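## Task

Get the spacer inside the open cardboard box, and make sure that at the end the box holds nothing new besides it: anything in the box at the start may stay, but nothing else may be added.

## Robot and tools

Robot: two arms. left_arm carries a left hand and sits on the +y side; right_arm carries a right hand on the -y side. Calibrated bases: left_arm (+0.039, +0.365, 0) m, quat_wxyz (+1.000, 0, 0, -0.009); right_arm (+0.030, -0.364, 0) m, quat_wxyz (+1.000, 0, 0, +0.014). A two-camera stand is fixed to the floor behind the arms.

Scene frame: origin at table-top height, halfway between the nominal bases; +x points out over the table, +z up. Arm names do not match image sides. Reported end_effector_position (m), end_effector_quat_wxyz, and the Hand target are all in this frame. Readings can be a few cm off, more at long reach.

Hand point: a point 0.05 m in front of the palm and 0.15 m from the wrist mount along the fingers. Its +z runs along straight fingers, +y out of the palm, +x across the palm away from the thumb on the right hand (toward the thumb on the left hand). Straight fingertips reach 0.06 to 0.07 m past it along +z and lie 0.06 m behind it along -y. A wrist bracket on the little-finger side can strike objects.

One row = 28 numbers, each in [-1, 1], always both arms: left_arm dx, dy, dz, rx, ry, rz, then 8 left-hand numbers; then right_arm dx, dy, dz, rx, ry, rz, then 8 right-hand numbers. The six pose numbers are an offset, not a pose: measured along that arm's own Hand target axes, counted from the Hand target as it stood when the action (or move) began. 1.0 = 0.6 m or 180 degrees; rx, ry, rz form a single rotation vector. Sending six zeros re-requests the current Hand target.

Hand numbers, in this order: little, ring, middle, index, thumb_bend, thumb_turn, force_limit, speed. Fingers and thumb_bend: +1 straight/open, -1 curled/closed. thumb_turn: +1 beside the palm, -1 swung in front of the palm facing the fingers. force_limit: roughly 0 N at -1 up to 10 N at +1 (thumb motors 15 N). speed: near zero at -1, rising to full at +0.48, full from there to +1 (full travel about 0.49 s). There is no 'no change' value: to keep a hand as it is, resend the last eight numbers you actually sent it; if you have sent none yet, send its hand_measured six plus hand_force_limit and hand_speed. With the thumb in front, the hand can hold objects about 0.035 to 0.065 m thick, or a handle down to about 0.025 m. For a gentle close use speed -0.94 or below. To grip harder, raise force_limit and send a target more closed than hand_measured; to loosen, send one more open.

execute_actions(actions, cameras): actions is a list of actions; each action is a list of up to 15 rows, one per 1/30 s step; a short action repeats its final row. Every row within an action is an offset from that action's start. cameras: names, ["all"], or []; default shows all only for an empty actions list.

move(target, speed, blend, blocking, cameras): target is one row or a list of up to 15 rows; every row is an offset from the same starting Hand targets, not from the previous row. speed in m/s, 0.002 to 4.3, default 0.25 (turns up to twice that in rad/s), one value or one per target. blend in m rounds corners; 0 stops at each target. Paths are straight, do not avoid obstacles or the other arm, and stop after 10 s. Steer around an arm's own base rather than near it. blocking=false returns after about 0.5 s while motion continues.

wait(seconds 0 to 10, cameras); stop(cameras) brakes a running move; zoom_image(camera: cam_head_left, cam_head_right or cam_high; region [x0, y0, x1, y1] pixels, at most 504 by 504) enlarges the latest image (each 896x504); show_instructions shows reference pages; finished_scene(scene: this scene's number, 1 to 3) ends the scene irreversibly.

Results: Hand target (your last command after clipping), end-effector pose, hand_measured (positions on the command scale), hand_stopped_by (moving, target, force, stalled, fault), hand_load_n (fingertip load, positive pushing open; near 0 after a lost grip), joint positions, velocities, torques, motor temperatures. A move adds a 'move:' line: done, off_target, moving, held or fault, plus limits=paced (pose clipped) or limits=held (steps withheld).

Behaviour: arms often rest 1 to 3 cm (up to 5) short of the command, usually low; send the remaining gap as a new offset. Commanded orientation is clipped to within 40 degrees of the measured one. A blocked arm keeps pressing until commanded back past its hand point. Joint ranges (rad): waist -2.880 to 2.880, shoulder 0.000 to 3.142, elbow 0.000 to 3.019, wrist pitch -1.693 to 1.571, wrist yaw -1.571 to 1.571, wrist roll -2.094 to 2.094.

Avoid: dropping things or releasing them while moving, fast or hard contacts, strong pushes, overloading fingers, any contact between the two arms or one hand closing on the other's fingers, and anything ending up off the table. Long heavy holds or stretched or blocked arms heat motors: MOTOR HOT appears at 85 °C, and at 100 °C that arm goes limp for a while. Loose objects may occasionally be nudged by outside pushes.

Each tool is called after "Emit:" as name([rows], argument=value, ...), one row to a line, values as JSON.

Reference images:

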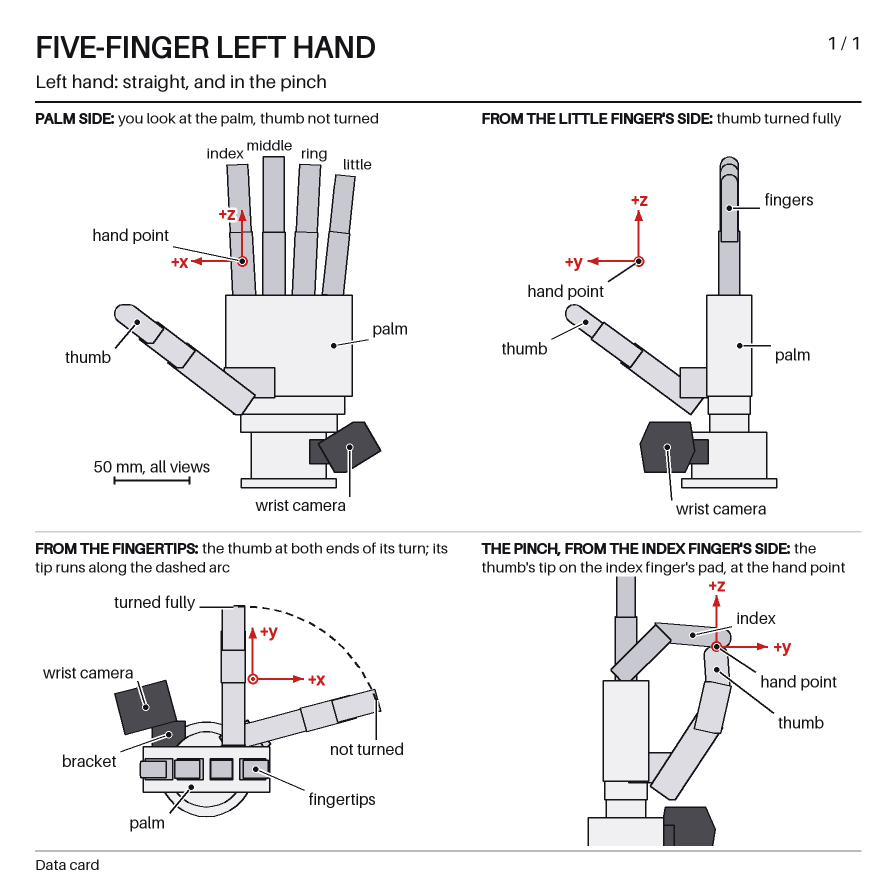

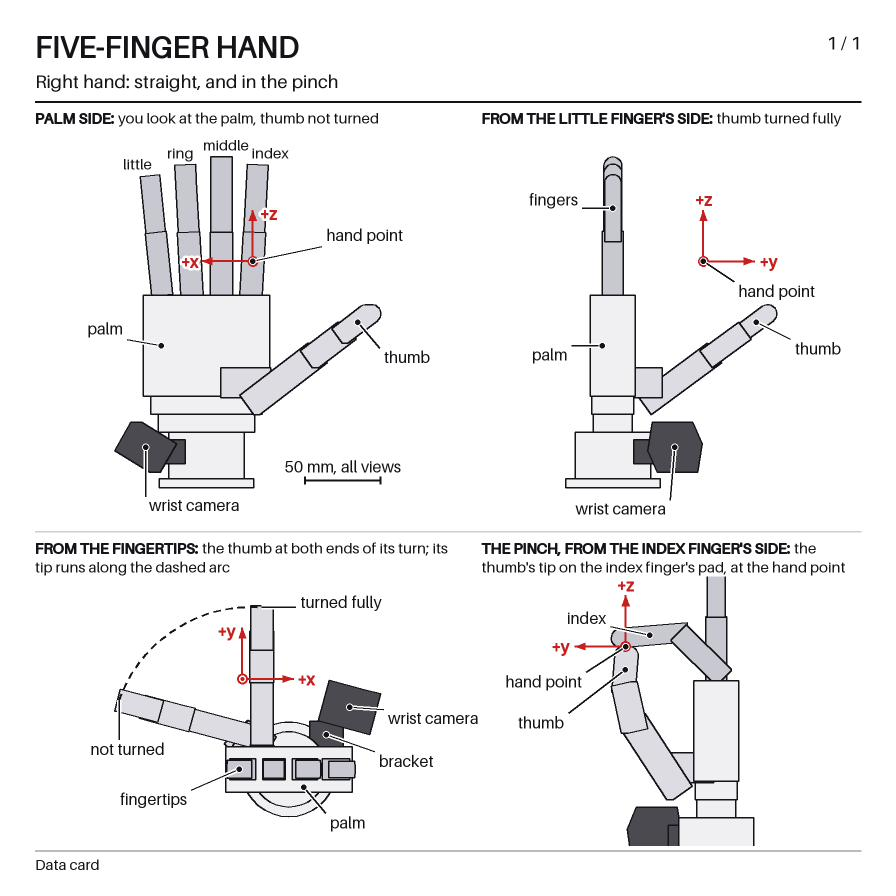

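## Session

Emit:
execute_actions(actions=[])

Scene clock: 0.00 s.
left_arm: end_effector_position=(+0.4487, +0.5579, +0.2402) hand_measured=(+1.000, +1.000, +1.000, +1.000, +1.000, +1.000) hand_load_n=(+0.0, +0.0, +0.0, +0.0, +0.0, +0.0) hand_stopped_by=(target, target, target, target, target, target) hand_force_limit=0.00 hand_speed=-0.80 end_effector_quat_wxyz=(+0.030, +0.865, -0.481, +0.138) | right_arm: end_effector_position=(+0.4247, -0.0741, +0.2278) hand_measured=(+1.000, +1.000, +1.000, +1.000, +1.000, +1.000) hand_load_n=(+0.0, +0.0, +0.0, +0.0, +0.0, +0.0) hand_stopped_by=(target, target, target, target, target, target) hand_force_limit=0.00 hand_speed=-0.80 end_effector_quat_wxyz=(+0.111, -0.366, +0.915, +0.125)
Joint positions: left_arm=[0.636 1.619 1.597 -1.481 0.276 0.052] | right_arm=[0.377 1.419 1.288 -1.205 -0.243 1.243]
Joint velocities: within noise
Joint torques (N m): no reading
Motor temperatures (°C): left_arm=[26 33 39 29 26 25] | right_arm=[30 37 38 29 25 27]
Heat: left arm: hottest elbow 39 °C; right arm: hottest elbow 38 °C.
Hand target: left_arm +0.4538, +0.5616, +0.2434; +0.024, +0.865, -0.482, +0.141 | right_arm +0.4303, -0.0717, +0.2335; +0.118, -0.367, +0.914, +0.125

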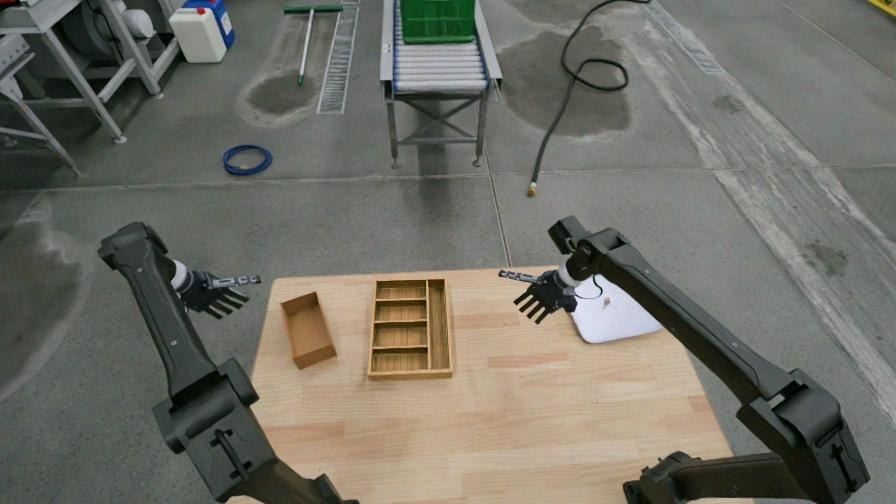

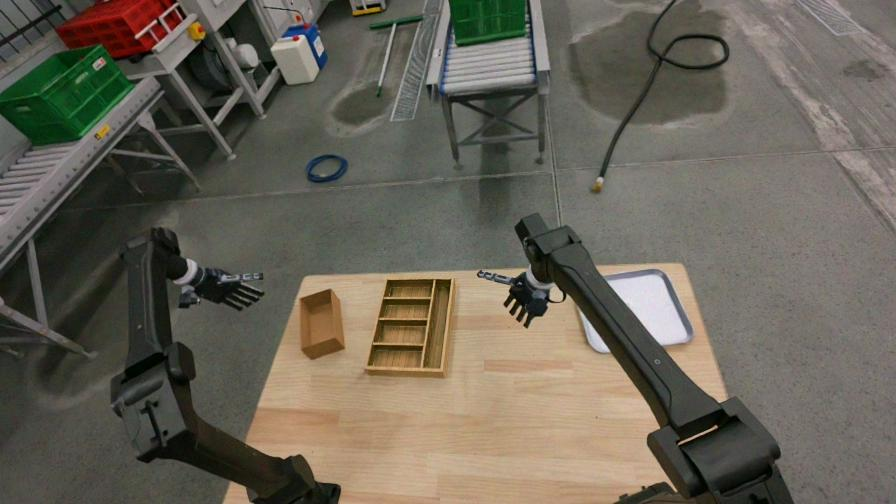

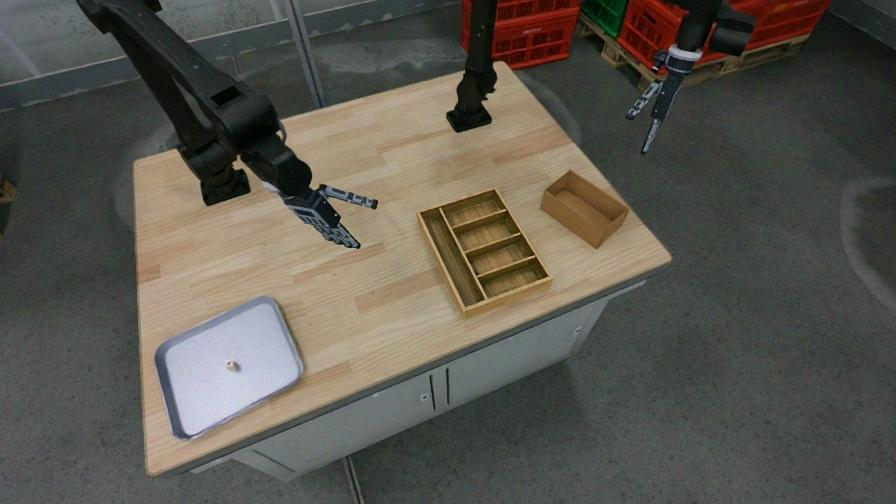

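Emit:
zoom_image(camera="cam_high", region=[200, 340, 260, 390])

Emit:
zoom_image(camera="cam_head_left", region=[560, 260, 680, 350])

Emit:
zoom_image(camera="cam_high", region=[500, 150, 660, 270])

Scaled by 8.400.

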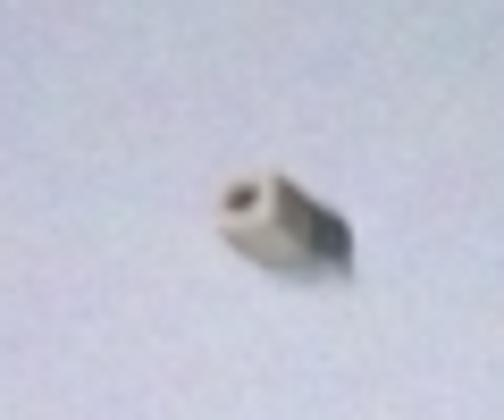

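Scaled by 4.200.

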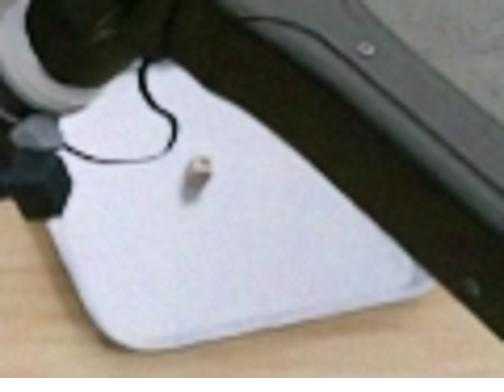

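Scaled by 3.150.

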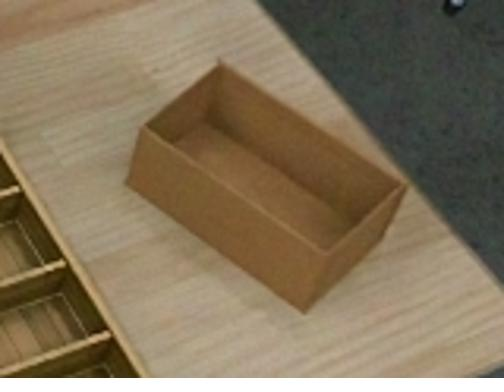

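Emit:
move(target=[-0.2257,0.2592,-0.2747,0.0415,-0.0147,-0.1495,1,1,1,1,1,1,0,-0.8,0.2452,-0.5663,0.0353,0.3819,-0.0052,-0.2174,-1,-1,0.3,0.3,0.3,-1,-0.4,0], cameras=["all"], speed=0.3)

Emit:
zoom_image(camera="cam_head_left", region=[560, 220, 700, 325])

Emit:
zoom_image(camera="cam_high", region=[150, 310, 290, 415])

Emit:
zoom_image(camera="cam_head_right", region=[580, 220, 720, 325])

Scene clock: 117.60 s.
left_arm: end_effector_position=(+0.2225, +0.6236, +0.3517) hand_measured=(+1.000, +1.000, +1.000, +1.000, +1.000, +1.000) hand_load_n=(+0.0, +0.0, +0.0, +0.0, +0.0, +0.0) hand_stopped_by=(target, target, target, target, target, target) hand_force_limit=0.00 hand_speed=-0.80 end_effector_quat_wxyz=(-0.060, +0.955, -0.246, +0.151) | right_arm: end_effector_position=(+0.5673, -0.3950, +0.1255) hand_measured=(-1.000, -1.000, +0.300, +0.300, +0.300, -1.000) hand_load_n=(+0.0, +0.0, +0.0, +0.0, +0.0, +0.0) hand_stopped_by=(target, target, target, target, target, target) hand_force_limit=-0.40 hand_speed=0.00 end_effector_quat_wxyz=(+0.342, -0.501, +0.661, -0.441)
Joint positions: left_arm=[1.222 1.234 1.503 -1.681 0.287 0.114] | right_arm=[-0.081 1.353 0.699 0.26 0.194 0.091]
Joint torques (N m): left_arm=[-1.14 -9.23 7.66 0.13 0.43 0.18] | right_arm=[0.32 -6.53 7.88 2.73 -0.12 -0.16]
Motor temperatures (°C): left_arm=[26 35 46 28 26 25] | right_arm=[30 37 47 28 25 27]
Heat: left arm: hottest elbow 46 °C; right arm: hottest elbow 47 °C.
Hand target: left_arm +0.2196, +0.6195, +0.3507; -0.010, +0.956, -0.257, +0.142 | right_arm +0.5674, -0.3970, +0.1202; +0.340, -0.505, +0.657, -0.444
Off the commanded pose: left_arm 0.005 m, 6 deg | right_arm 0.006 m, 1 deg.
joint sent to its limit (left arm) — joint 4 (wrist pitch), lower limit. The joint targets are off in orientation, not in position.
move: off_target (left_arm)

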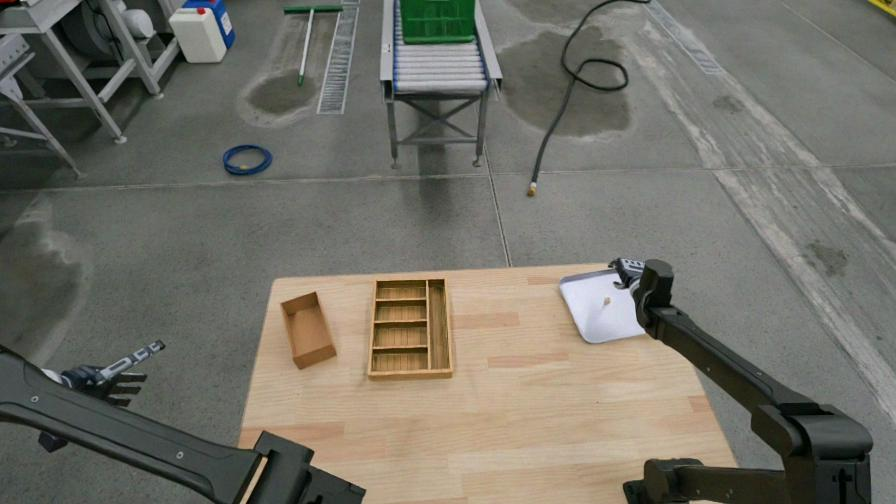

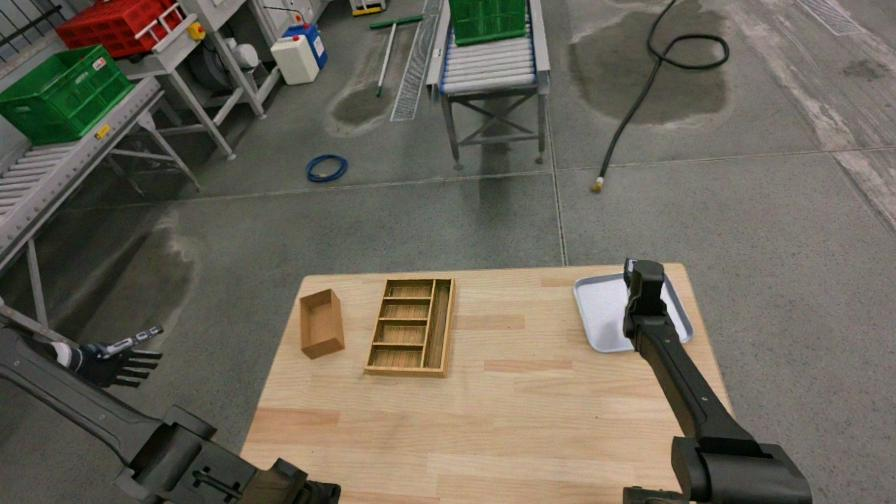

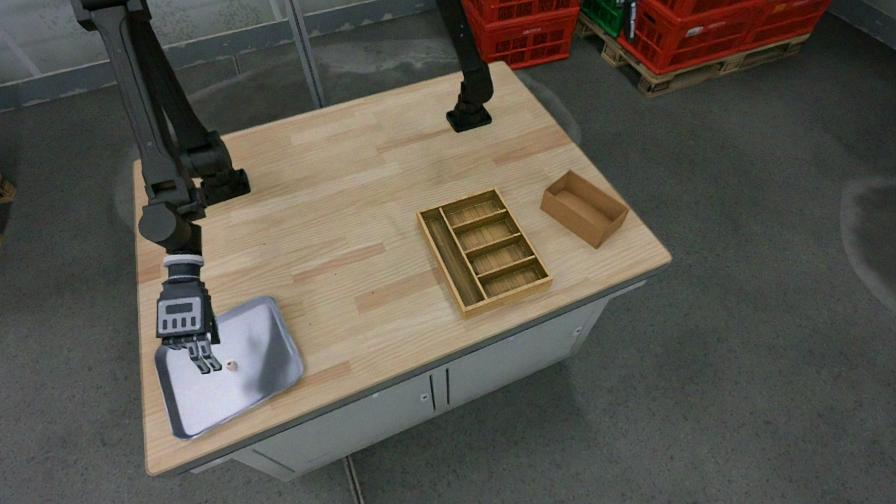

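Scaled by 3.600.

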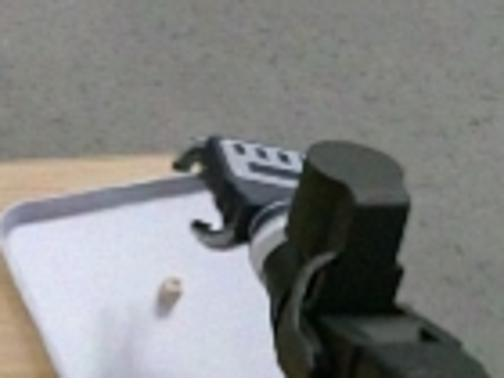

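Scaled by 3.600.

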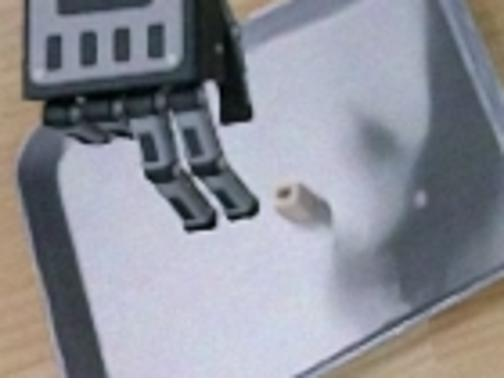

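Scaled by 3.600.

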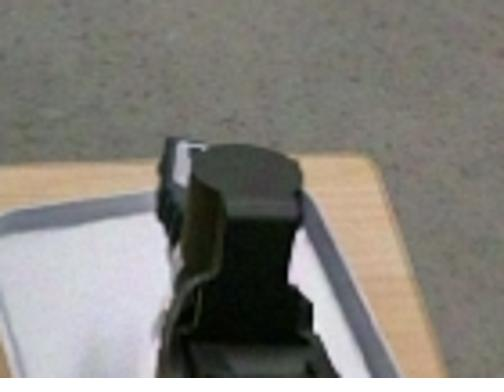

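Emit:
move(target=[0,0,0,0,0,0,1,1,1,1,1,1,0,-0.8,0.0115,0.117,0.022,0,0,0,-1,-1,0.3,0.3,0.3,-1,-0.4,0], cameras=["cam_high","cam_head_left"], speed=0.12)

Emit:
zoom_image(camera="cam_head_left", region=[560, 240, 680, 330])

Emit:
zoom_image(camera="cam_high", region=[180, 325, 280, 400])

Scene clock: 138.63 s.
left_arm: end_effector_position=(+0.2225, +0.6236, +0.3517) hand_measured=(+1.000, +1.000, +1.000, +1.000, +1.000, +1.000) hand_load_n=(+0.0, +0.0, +0.0, +0.0, +0.0, +0.0) hand_stopped_by=(target, target, target, target, target, target) hand_force_limit=0.00 hand_speed=-0.80 end_effector_quat_wxyz=(-0.060, +0.955, -0.246, +0.151) | right_arm: end_effector_position=(+0.5531, -0.3950, +0.0548) hand_measured=(-1.000, -1.000, +0.300, +0.300, +0.300, -1.000) hand_load_n=(+0.0, +0.0, +0.0, +0.0, +0.0, +0.0) hand_stopped_by=(target, target, target, target, target, target) hand_force_limit=-0.40 hand_speed=0.00 end_effector_quat_wxyz=(+0.344, -0.503, +0.660, -0.440)
Joint positions: left_arm=[1.222 1.234 1.503 -1.681 0.287 0.114] | right_arm=[-0.086 1.494 0.585 0.517 0.184 0.087]
Joint torques (N m): left_arm=[-1.08 -9.23 7.68 0.2 0.43 0.2] | right_arm=[-0.26 -6.77 6.49 2.8 -0.14 -0.17]
Heat: left arm: hottest elbow 47 °C; right arm: hottest elbow 45 °C.
Hand target: left_arm +0.2196, +0.6195, +0.3507; -0.010, +0.956, -0.257, +0.142 | right_arm +0.5523, -0.4001, +0.0504; +0.341, -0.504, +0.657, -0.444
Off the commanded pose: left_arm 0.005 m, 6 deg | right_arm 0.007 m, 1 deg.
joint sent to its limit (left arm) — joint 4 (wrist pitch), lower limit. The joint targets are off in orientation, not in position.
move: off_target (left_arm)
Images, in order (width x height): cam_head_left 896x504, cam_high 896x504.

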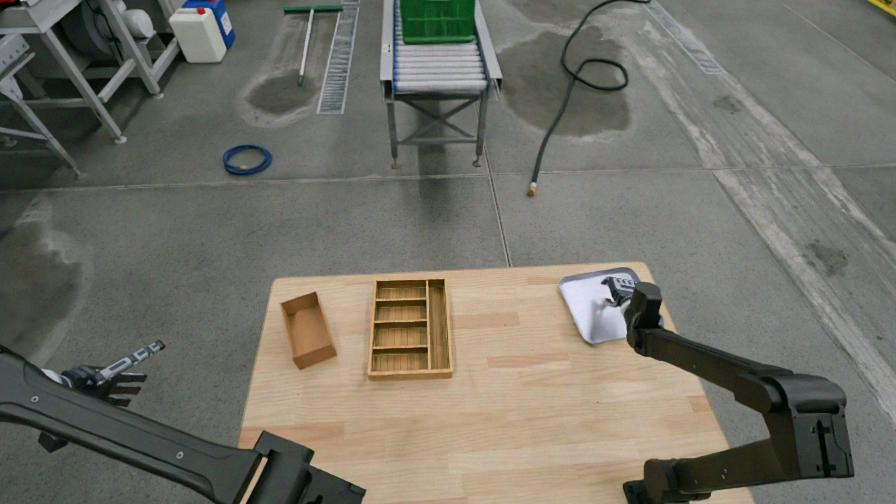

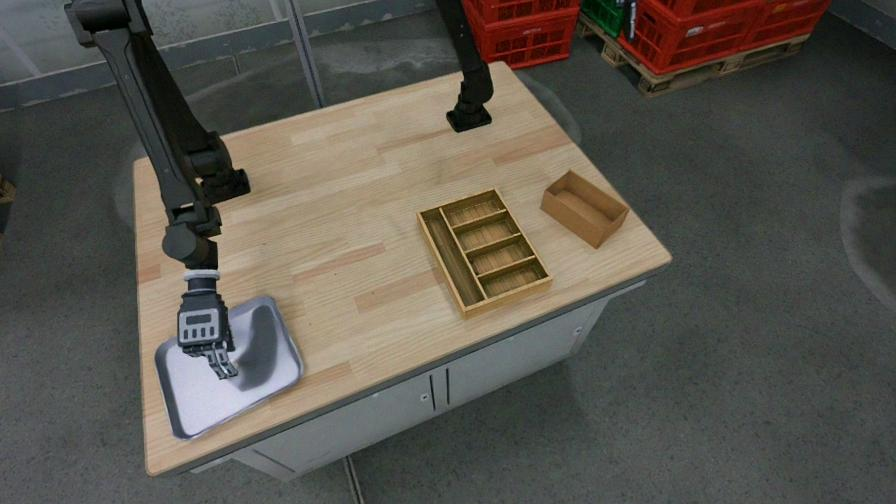

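Scaled by 4.200.

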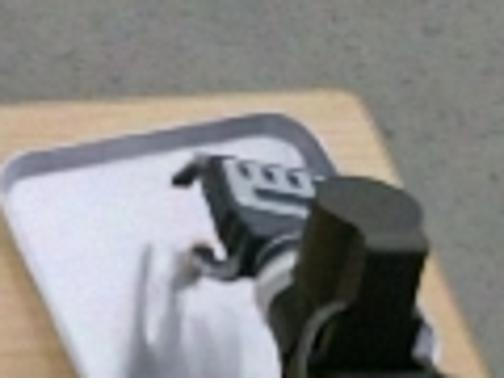

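Scaled by 5.040.

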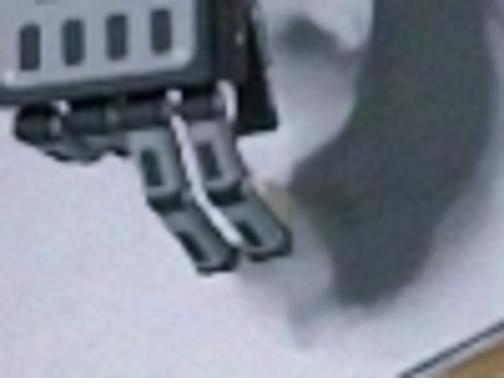

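Emit:
move(target=[0,0,0,0,0,0,1,1,1,1,1,1,0,-0.8,0.015,0.0185,0.0075,0,0,0,-1,-1,0.3,0.3,0.3,-1,-0.4,0], cameras=["cam_high","cam_head_left","cam_head_right"], speed=0.1)

Emit:
zoom_image(camera="cam_head_left", region=[580, 260, 650, 312])

Emit:
zoom_image(camera="cam_high", region=[200, 340, 270, 392])

Scene clock: 165.40 s.
left_arm: end_effector_position=(+0.2225, +0.6236, +0.3517) hand_measured=(+1.000, +1.000, +1.000, +1.000, +1.000, +1.000) hand_load_n=(+0.0, +0.0, +0.0, +0.0, +0.0, +0.0) hand_stopped_by=(target, target, target, target, target, target) hand_force_limit=0.00 hand_speed=-0.80 end_effector_quat_wxyz=(-0.060, +0.955, -0.246, +0.151) | right_arm: end_effector_position=(+0.5521, -0.4040, +0.0459) hand_measured=(-1.000, -1.000, +0.300, +0.300, +0.300, -1.000) hand_load_n=(+0.0, +0.0, +0.0, +0.0, +0.0, +0.0) hand_stopped_by=(target, target, target, target, target, target) hand_force_limit=-0.40 hand_speed=0.00 end_effector_quat_wxyz=(+0.345, -0.502, +0.659, -0.442)
Joint positions: left_arm=[1.222 1.234 1.503 -1.681 0.287 0.114] | right_arm=[-0.111 1.523 0.573 0.565 0.161 0.077]
Joint torques (N m): left_arm=[-1.08 -9.23 7.68 0.14 0.44 0.19] | right_arm=[0.32 -5.83 6.05 2.56 -0.2 -0.2]
Heat: left arm: hottest elbow 47 °C; right arm: hottest elbow 43 °C.
Hand target: left_arm +0.2196, +0.6195, +0.3507; -0.010, +0.956, -0.257, +0.142 | right_arm +0.5498, -0.4089, +0.0383; +0.340, -0.505, +0.657, -0.444
Off the commanded pose: left_arm 0.005 m, 6 deg | right_arm 0.009 m, 1 deg.
joint sent to its limit (left arm) — joint 4 (wrist pitch), lower limit. The joint targets are off in orientation, not in position.
move: off_target (left_arm)

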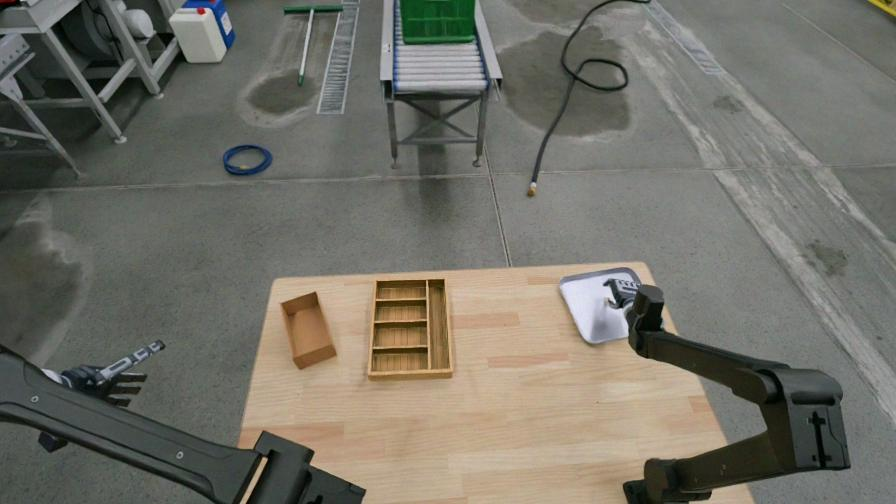

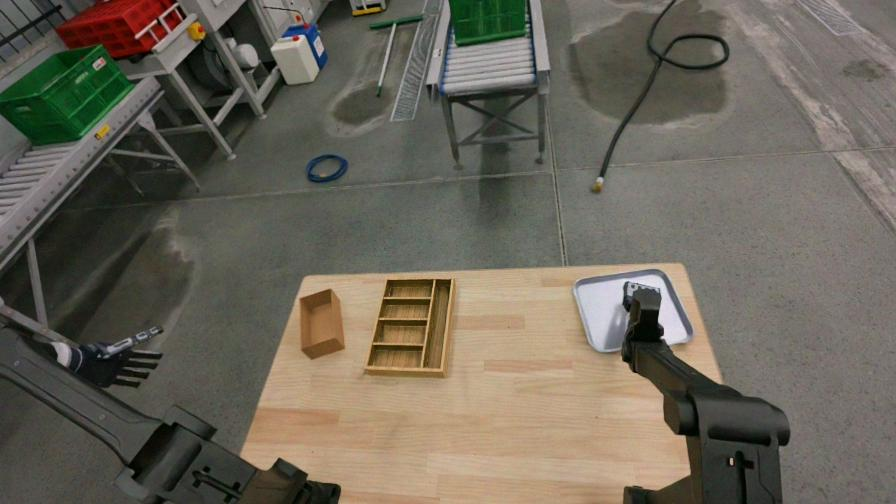

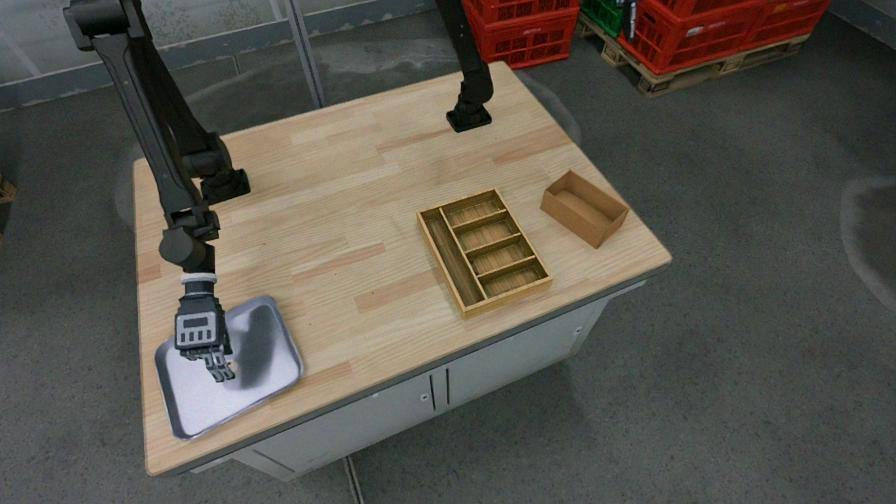

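Scaled by 7.200.

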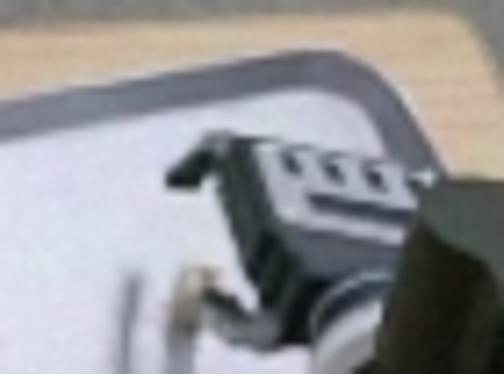

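Scaled by 7.200.

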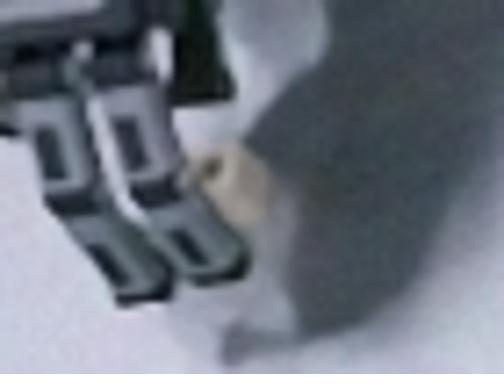

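Emit:
move(target=[0,0,0,0,0,0,1,1,1,1,1,1,0,-0.8,0.005,0.0223,-0.0018,0,0,0,-1,-1,0.3,0.3,0.3,-1,-0.4,0], cameras=["cam_high","cam_head_left","cam_head_right"], speed=0.1)

Emit:
zoom_image(camera="cam_head_left", region=[580, 260, 650, 312])

Emit:
zoom_image(camera="cam_high", region=[200, 340, 270, 392])

Scene clock: 220.33 s.
left_arm: end_effector_position=(+0.2225, +0.6236, +0.3517) hand_measured=(+1.000, +1.000, +1.000, +1.000, +1.000, +1.000) hand_load_n=(+0.0, +0.0, +0.0, +0.0, +0.0, +0.0) hand_stopped_by=(target, target, target, target, target, target) hand_force_limit=0.00 hand_speed=-0.80 end_effector_quat_wxyz=(-0.060, +0.955, -0.246, +0.151) | right_arm: end_effector_position=(+0.5459, -0.4048, +0.0338) hand_measured=(-1.000, -1.000, +0.300, +0.300, +0.300, -1.000) hand_load_n=(+0.5, +0.0, +0.0, +0.0, +0.0, +0.0) hand_stopped_by=(target, target, target, target, target, target) hand_force_limit=-0.40 hand_speed=0.00 end_effector_quat_wxyz=(+0.346, -0.502, +0.658, -0.442)
Joint positions: left_arm=[1.222 1.234 1.503 -1.681 0.287 0.114] | right_arm=[-0.115 1.549 0.549 0.616 0.156 0.075]
Joint torques (N m): left_arm=[-1.03 -9.41 7.66 0.12 0.43 0.18] | right_arm=[0.09 -6.01 5.65 2.82 -0.16 -0.22]
Motor temperatures (°C): left_arm=[26 34 47 28 26 25] | right_arm=[30 36 41 28 24 27]
Heat: left arm: hottest elbow 47 °C; right arm: hottest elbow 41 °C.
Hand target: left_arm +0.2196, +0.6195, +0.3507; -0.010, +0.956, -0.257, +0.142 | right_arm +0.5432, -0.4103, +0.0262; +0.340, -0.505, +0.658, -0.444
Off the commanded pose: left_arm 0.005 m, 6 deg | right_arm 0.010 m, 1 deg.
joint sent to its limit (left arm) — joint 4 (wrist pitch), lower limit. The joint targets are off in orientation, not in position.
move: off_target (left_arm)

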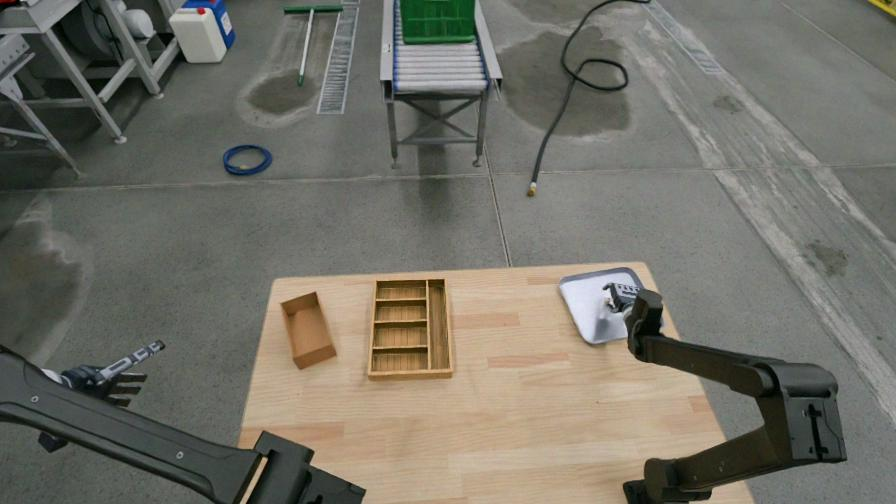

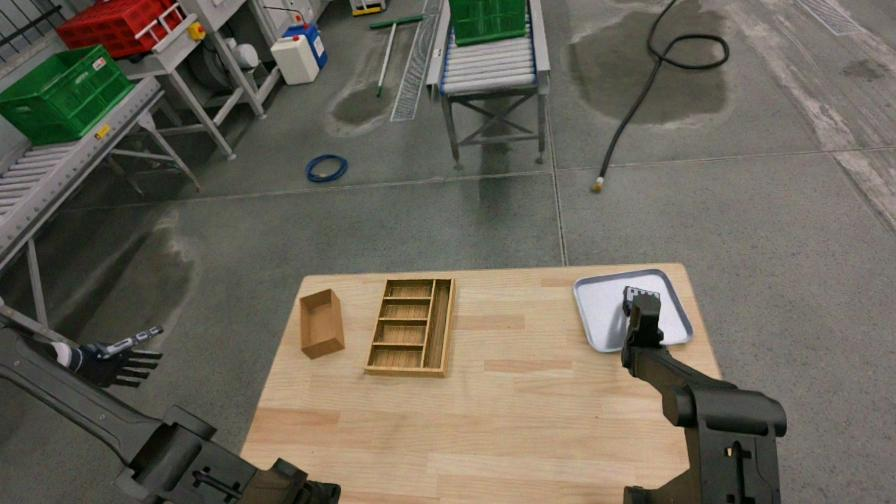

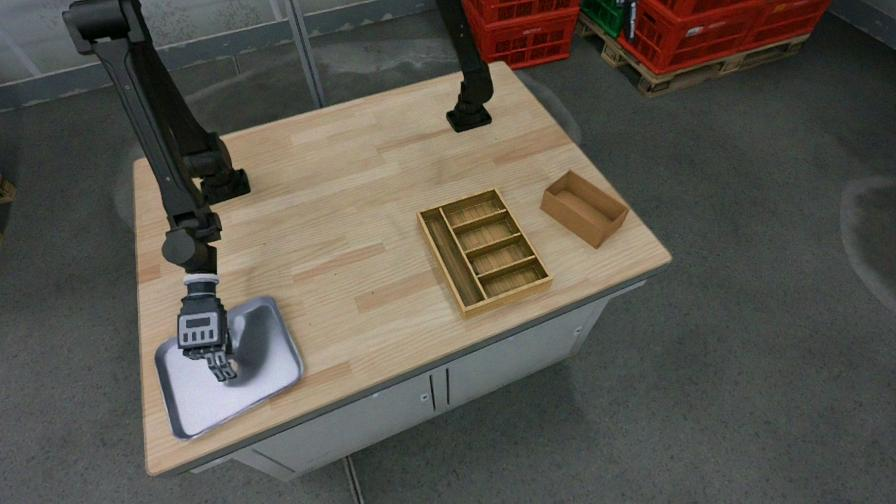

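Scaled by 7.200.

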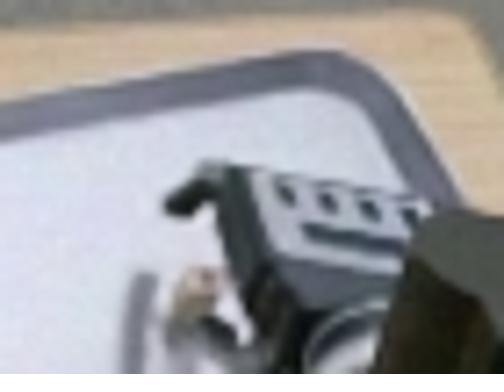

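Scaled by 7.200.

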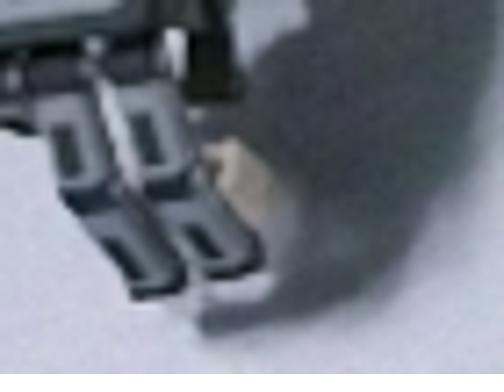

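Emit:
move(target=[0,0,0,0,0,0,1,1,1,1,1,1,0,-0.8,0.0092,0.0133,-0.0018,0,0,0,-1,-1,0.3,0.3,0.3,-1,-0.4,0], cameras=["cam_high","cam_head_left","cam_head_right"], speed=0.1)

Emit:
zoom_image(camera="cam_head_left", region=[590, 280, 632, 312])

Emit:
zoom_image(camera="cam_high", region=[210, 350, 252, 382])

Emit:
zoom_image(camera="cam_head_right", region=[600, 270, 660, 315])

Scene clock: 266.20 s.
left_arm: end_effector_position=(+0.2225, +0.6236, +0.3517) hand_measured=(+1.000, +1.000, +1.000, +1.000, +1.000, +1.000) hand_load_n=(+0.0, +0.0, +0.0, +0.0, +0.0, +0.0) hand_stopped_by=(target, target, target, target, target, target) hand_force_limit=0.00 hand_speed=-0.80 end_effector_quat_wxyz=(-0.060, +0.955, -0.246, +0.151) | right_arm: end_effector_position=(+0.5413, -0.4094, +0.0275) hand_measured=(-1.000, -1.000, +0.300, +0.300, +0.300, -1.000) hand_load_n=(+0.0, +0.0, +0.0, +0.0, +0.0, +0.0) hand_stopped_by=(target, target, target, target, target, target) hand_force_limit=-0.40 hand_speed=0.00 end_effector_quat_wxyz=(+0.346, -0.502, +0.658, -0.442)
Joint positions: left_arm=[1.222 1.234 1.503 -1.681 0.287 0.114] | right_arm=[-0.129 1.562 0.533 0.648 0.143 0.07]
Joint torques (N m): left_arm=[-0.97 -9.29 7.66 0.16 0.43 0.2] | right_arm=[-0.09 -5.6 5.45 2.78 -0.19 -0.14]
Heat: left arm: hottest elbow 46 °C; right arm: hottest elbow 39 °C.
Hand target: left_arm +0.2196, +0.6195, +0.3507; -0.010, +0.956, -0.257, +0.142 | right_arm +0.5381, -0.4144, +0.0193; +0.340, -0.505, +0.657, -0.444
Off the commanded pose: left_arm 0.005 m, 6 deg | right_arm 0.010 m, 1 deg.
joint sent to its limit (left arm) — joint 4 (wrist pitch), lower limit. The joint targets are off in orientation, not in position.
move: off_target (left_arm)

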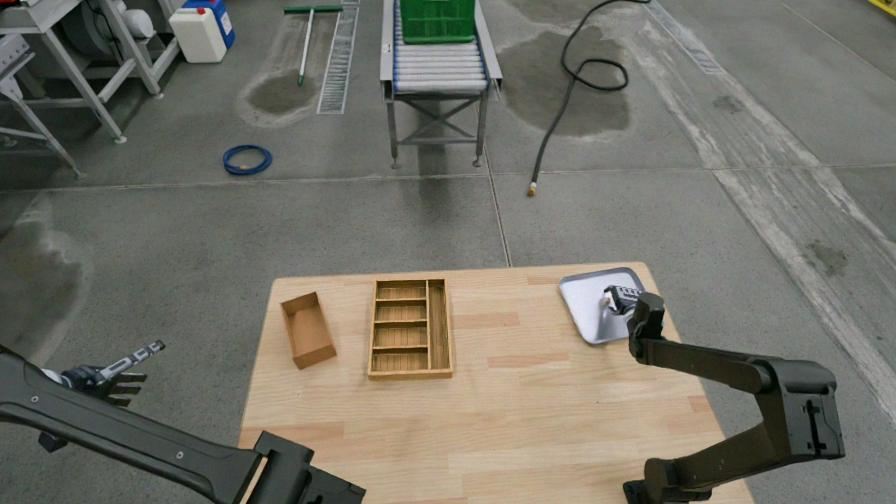

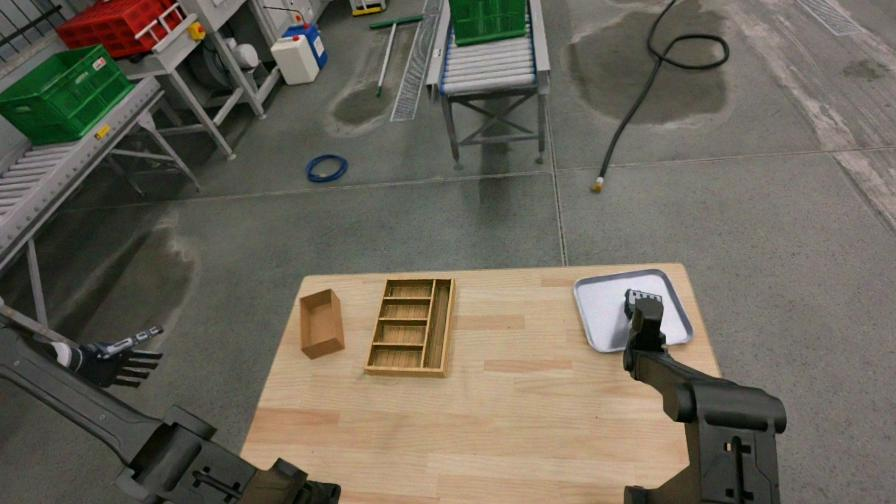

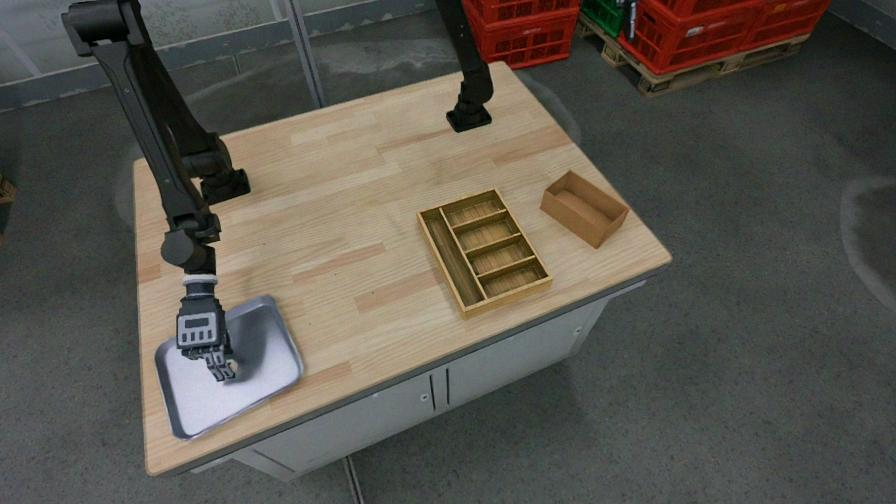

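Scaled by 12.000.

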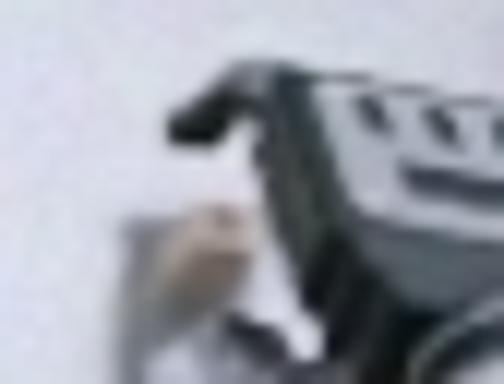

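Scaled by 12.000.

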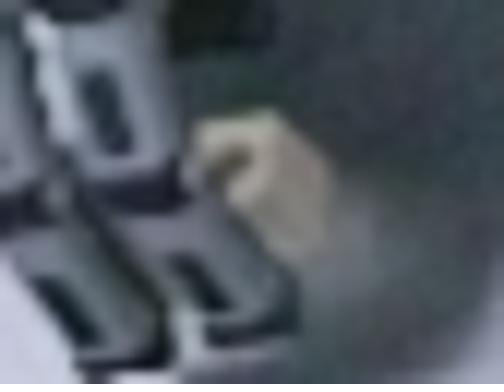

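Scaled by 8.400.

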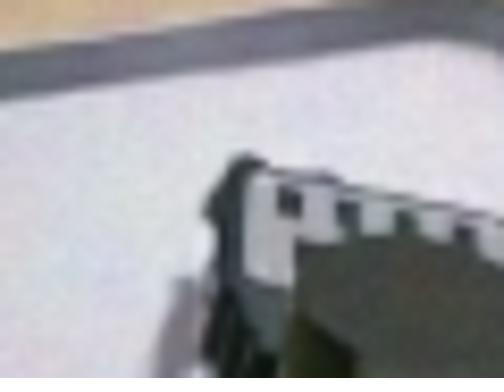

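Emit:
move(target=[0,0,0,0,0,0,1,1,1,1,1,1,0,-0.8,0,0.0139,0.0056,0,0,0,-1,-1,0.3,0.3,0.3,-1,-0.4,0], cameras=["cam_high","cam_head_left"], speed=0.08)

Emit:
zoom_image(camera="cam_head_left", region=[590, 280, 632, 312])

Emit:
zoom_image(camera="cam_high", region=[210, 350, 252, 382])

Scene clock: 289.30 s.
left_arm: end_effector_position=(+0.2225, +0.6236, +0.3517) hand_measured=(+1.000, +1.000, +1.000, +1.000, +1.000, +1.000) hand_load_n=(+0.0, +0.0, +0.0, +0.0, +0.0, +0.0) hand_stopped_by=(target, target, target, target, target, target) hand_force_limit=0.00 hand_speed=-0.80 end_effector_quat_wxyz=(-0.060, +0.955, -0.246, +0.151) | right_arm: end_effector_position=(+0.5416, -0.4095, +0.0186) hand_measured=(-1.000, -1.000, +0.300, +0.300, +0.300, -1.000) hand_load_n=(+0.0, +0.0, +0.0, +0.0, +0.0, +0.0) hand_stopped_by=(target, target, target, target, target, target) hand_force_limit=-0.40 hand_speed=0.00 end_effector_quat_wxyz=(+0.346, -0.502, +0.658, -0.442)
Joint positions: left_arm=[1.222 1.234 1.503 -1.681 0.287 0.114] | right_arm=[-0.129 1.594 0.529 0.683 0.143 0.07]
Joint torques (N m): left_arm=[-1.03 -9.29 7.69 0.14 0.44 0.19] | right_arm=[0.44 -6.18 4.93 2.82 -0.16 -0.17]
Heat: left arm: hottest elbow 46 °C; right arm: hottest elbow 39 °C.
Hand target: left_arm +0.2196, +0.6195, +0.3507; -0.010, +0.956, -0.257, +0.142 | right_arm +0.5381, -0.4144, +0.0104; +0.340, -0.505, +0.657, -0.444
Off the commanded pose: left_arm 0.005 m, 6 deg | right_arm 0.010 m, 1 deg.
joint sent to its limit (left arm) — joint 4 (wrist pitch), lower limit. The joint targets are off in orientation, not in position.
move: off_target (left_arm)
Images, in order (width x height): cam_head_left 896x504, cam_high 896x504.

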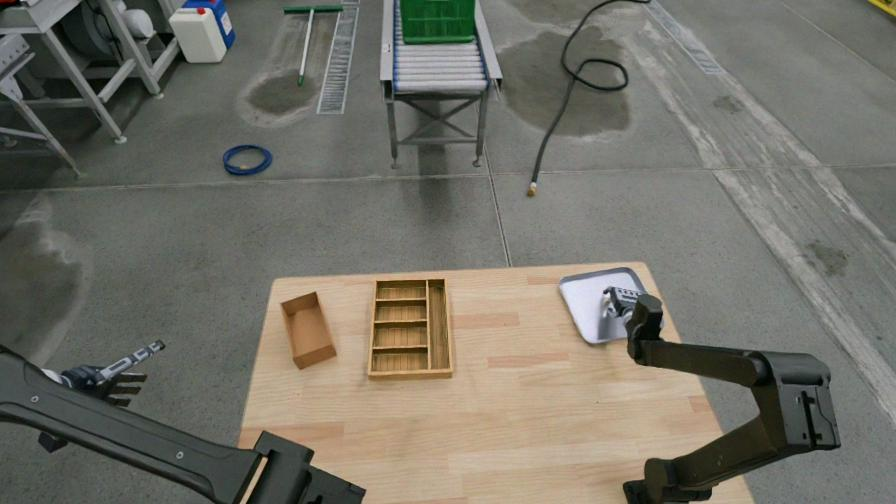

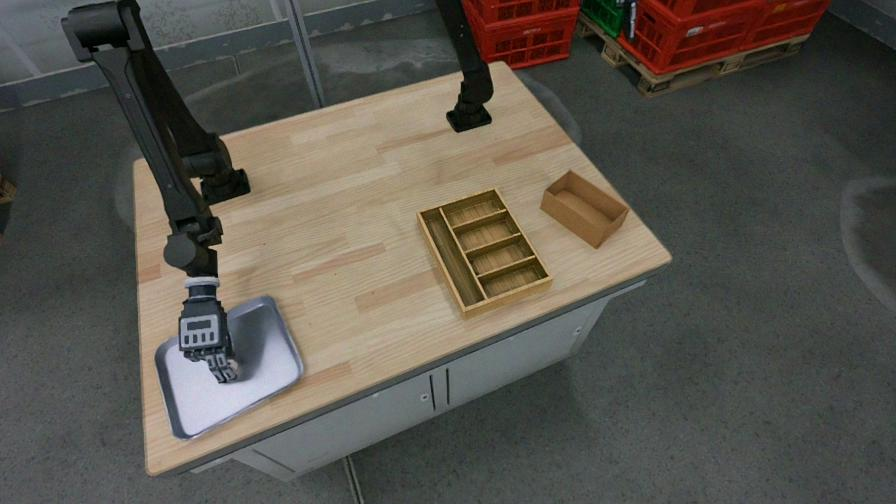

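Scaled by 12.000.

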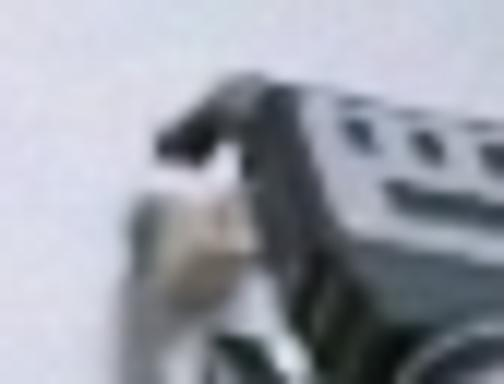

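Scaled by 12.000.

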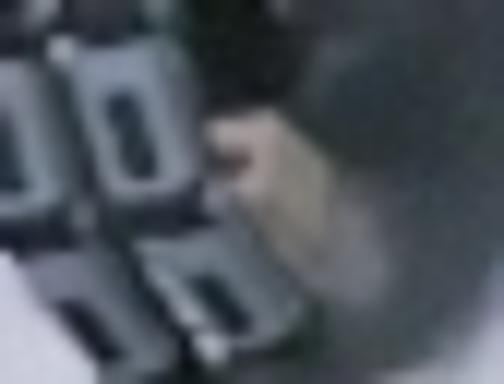

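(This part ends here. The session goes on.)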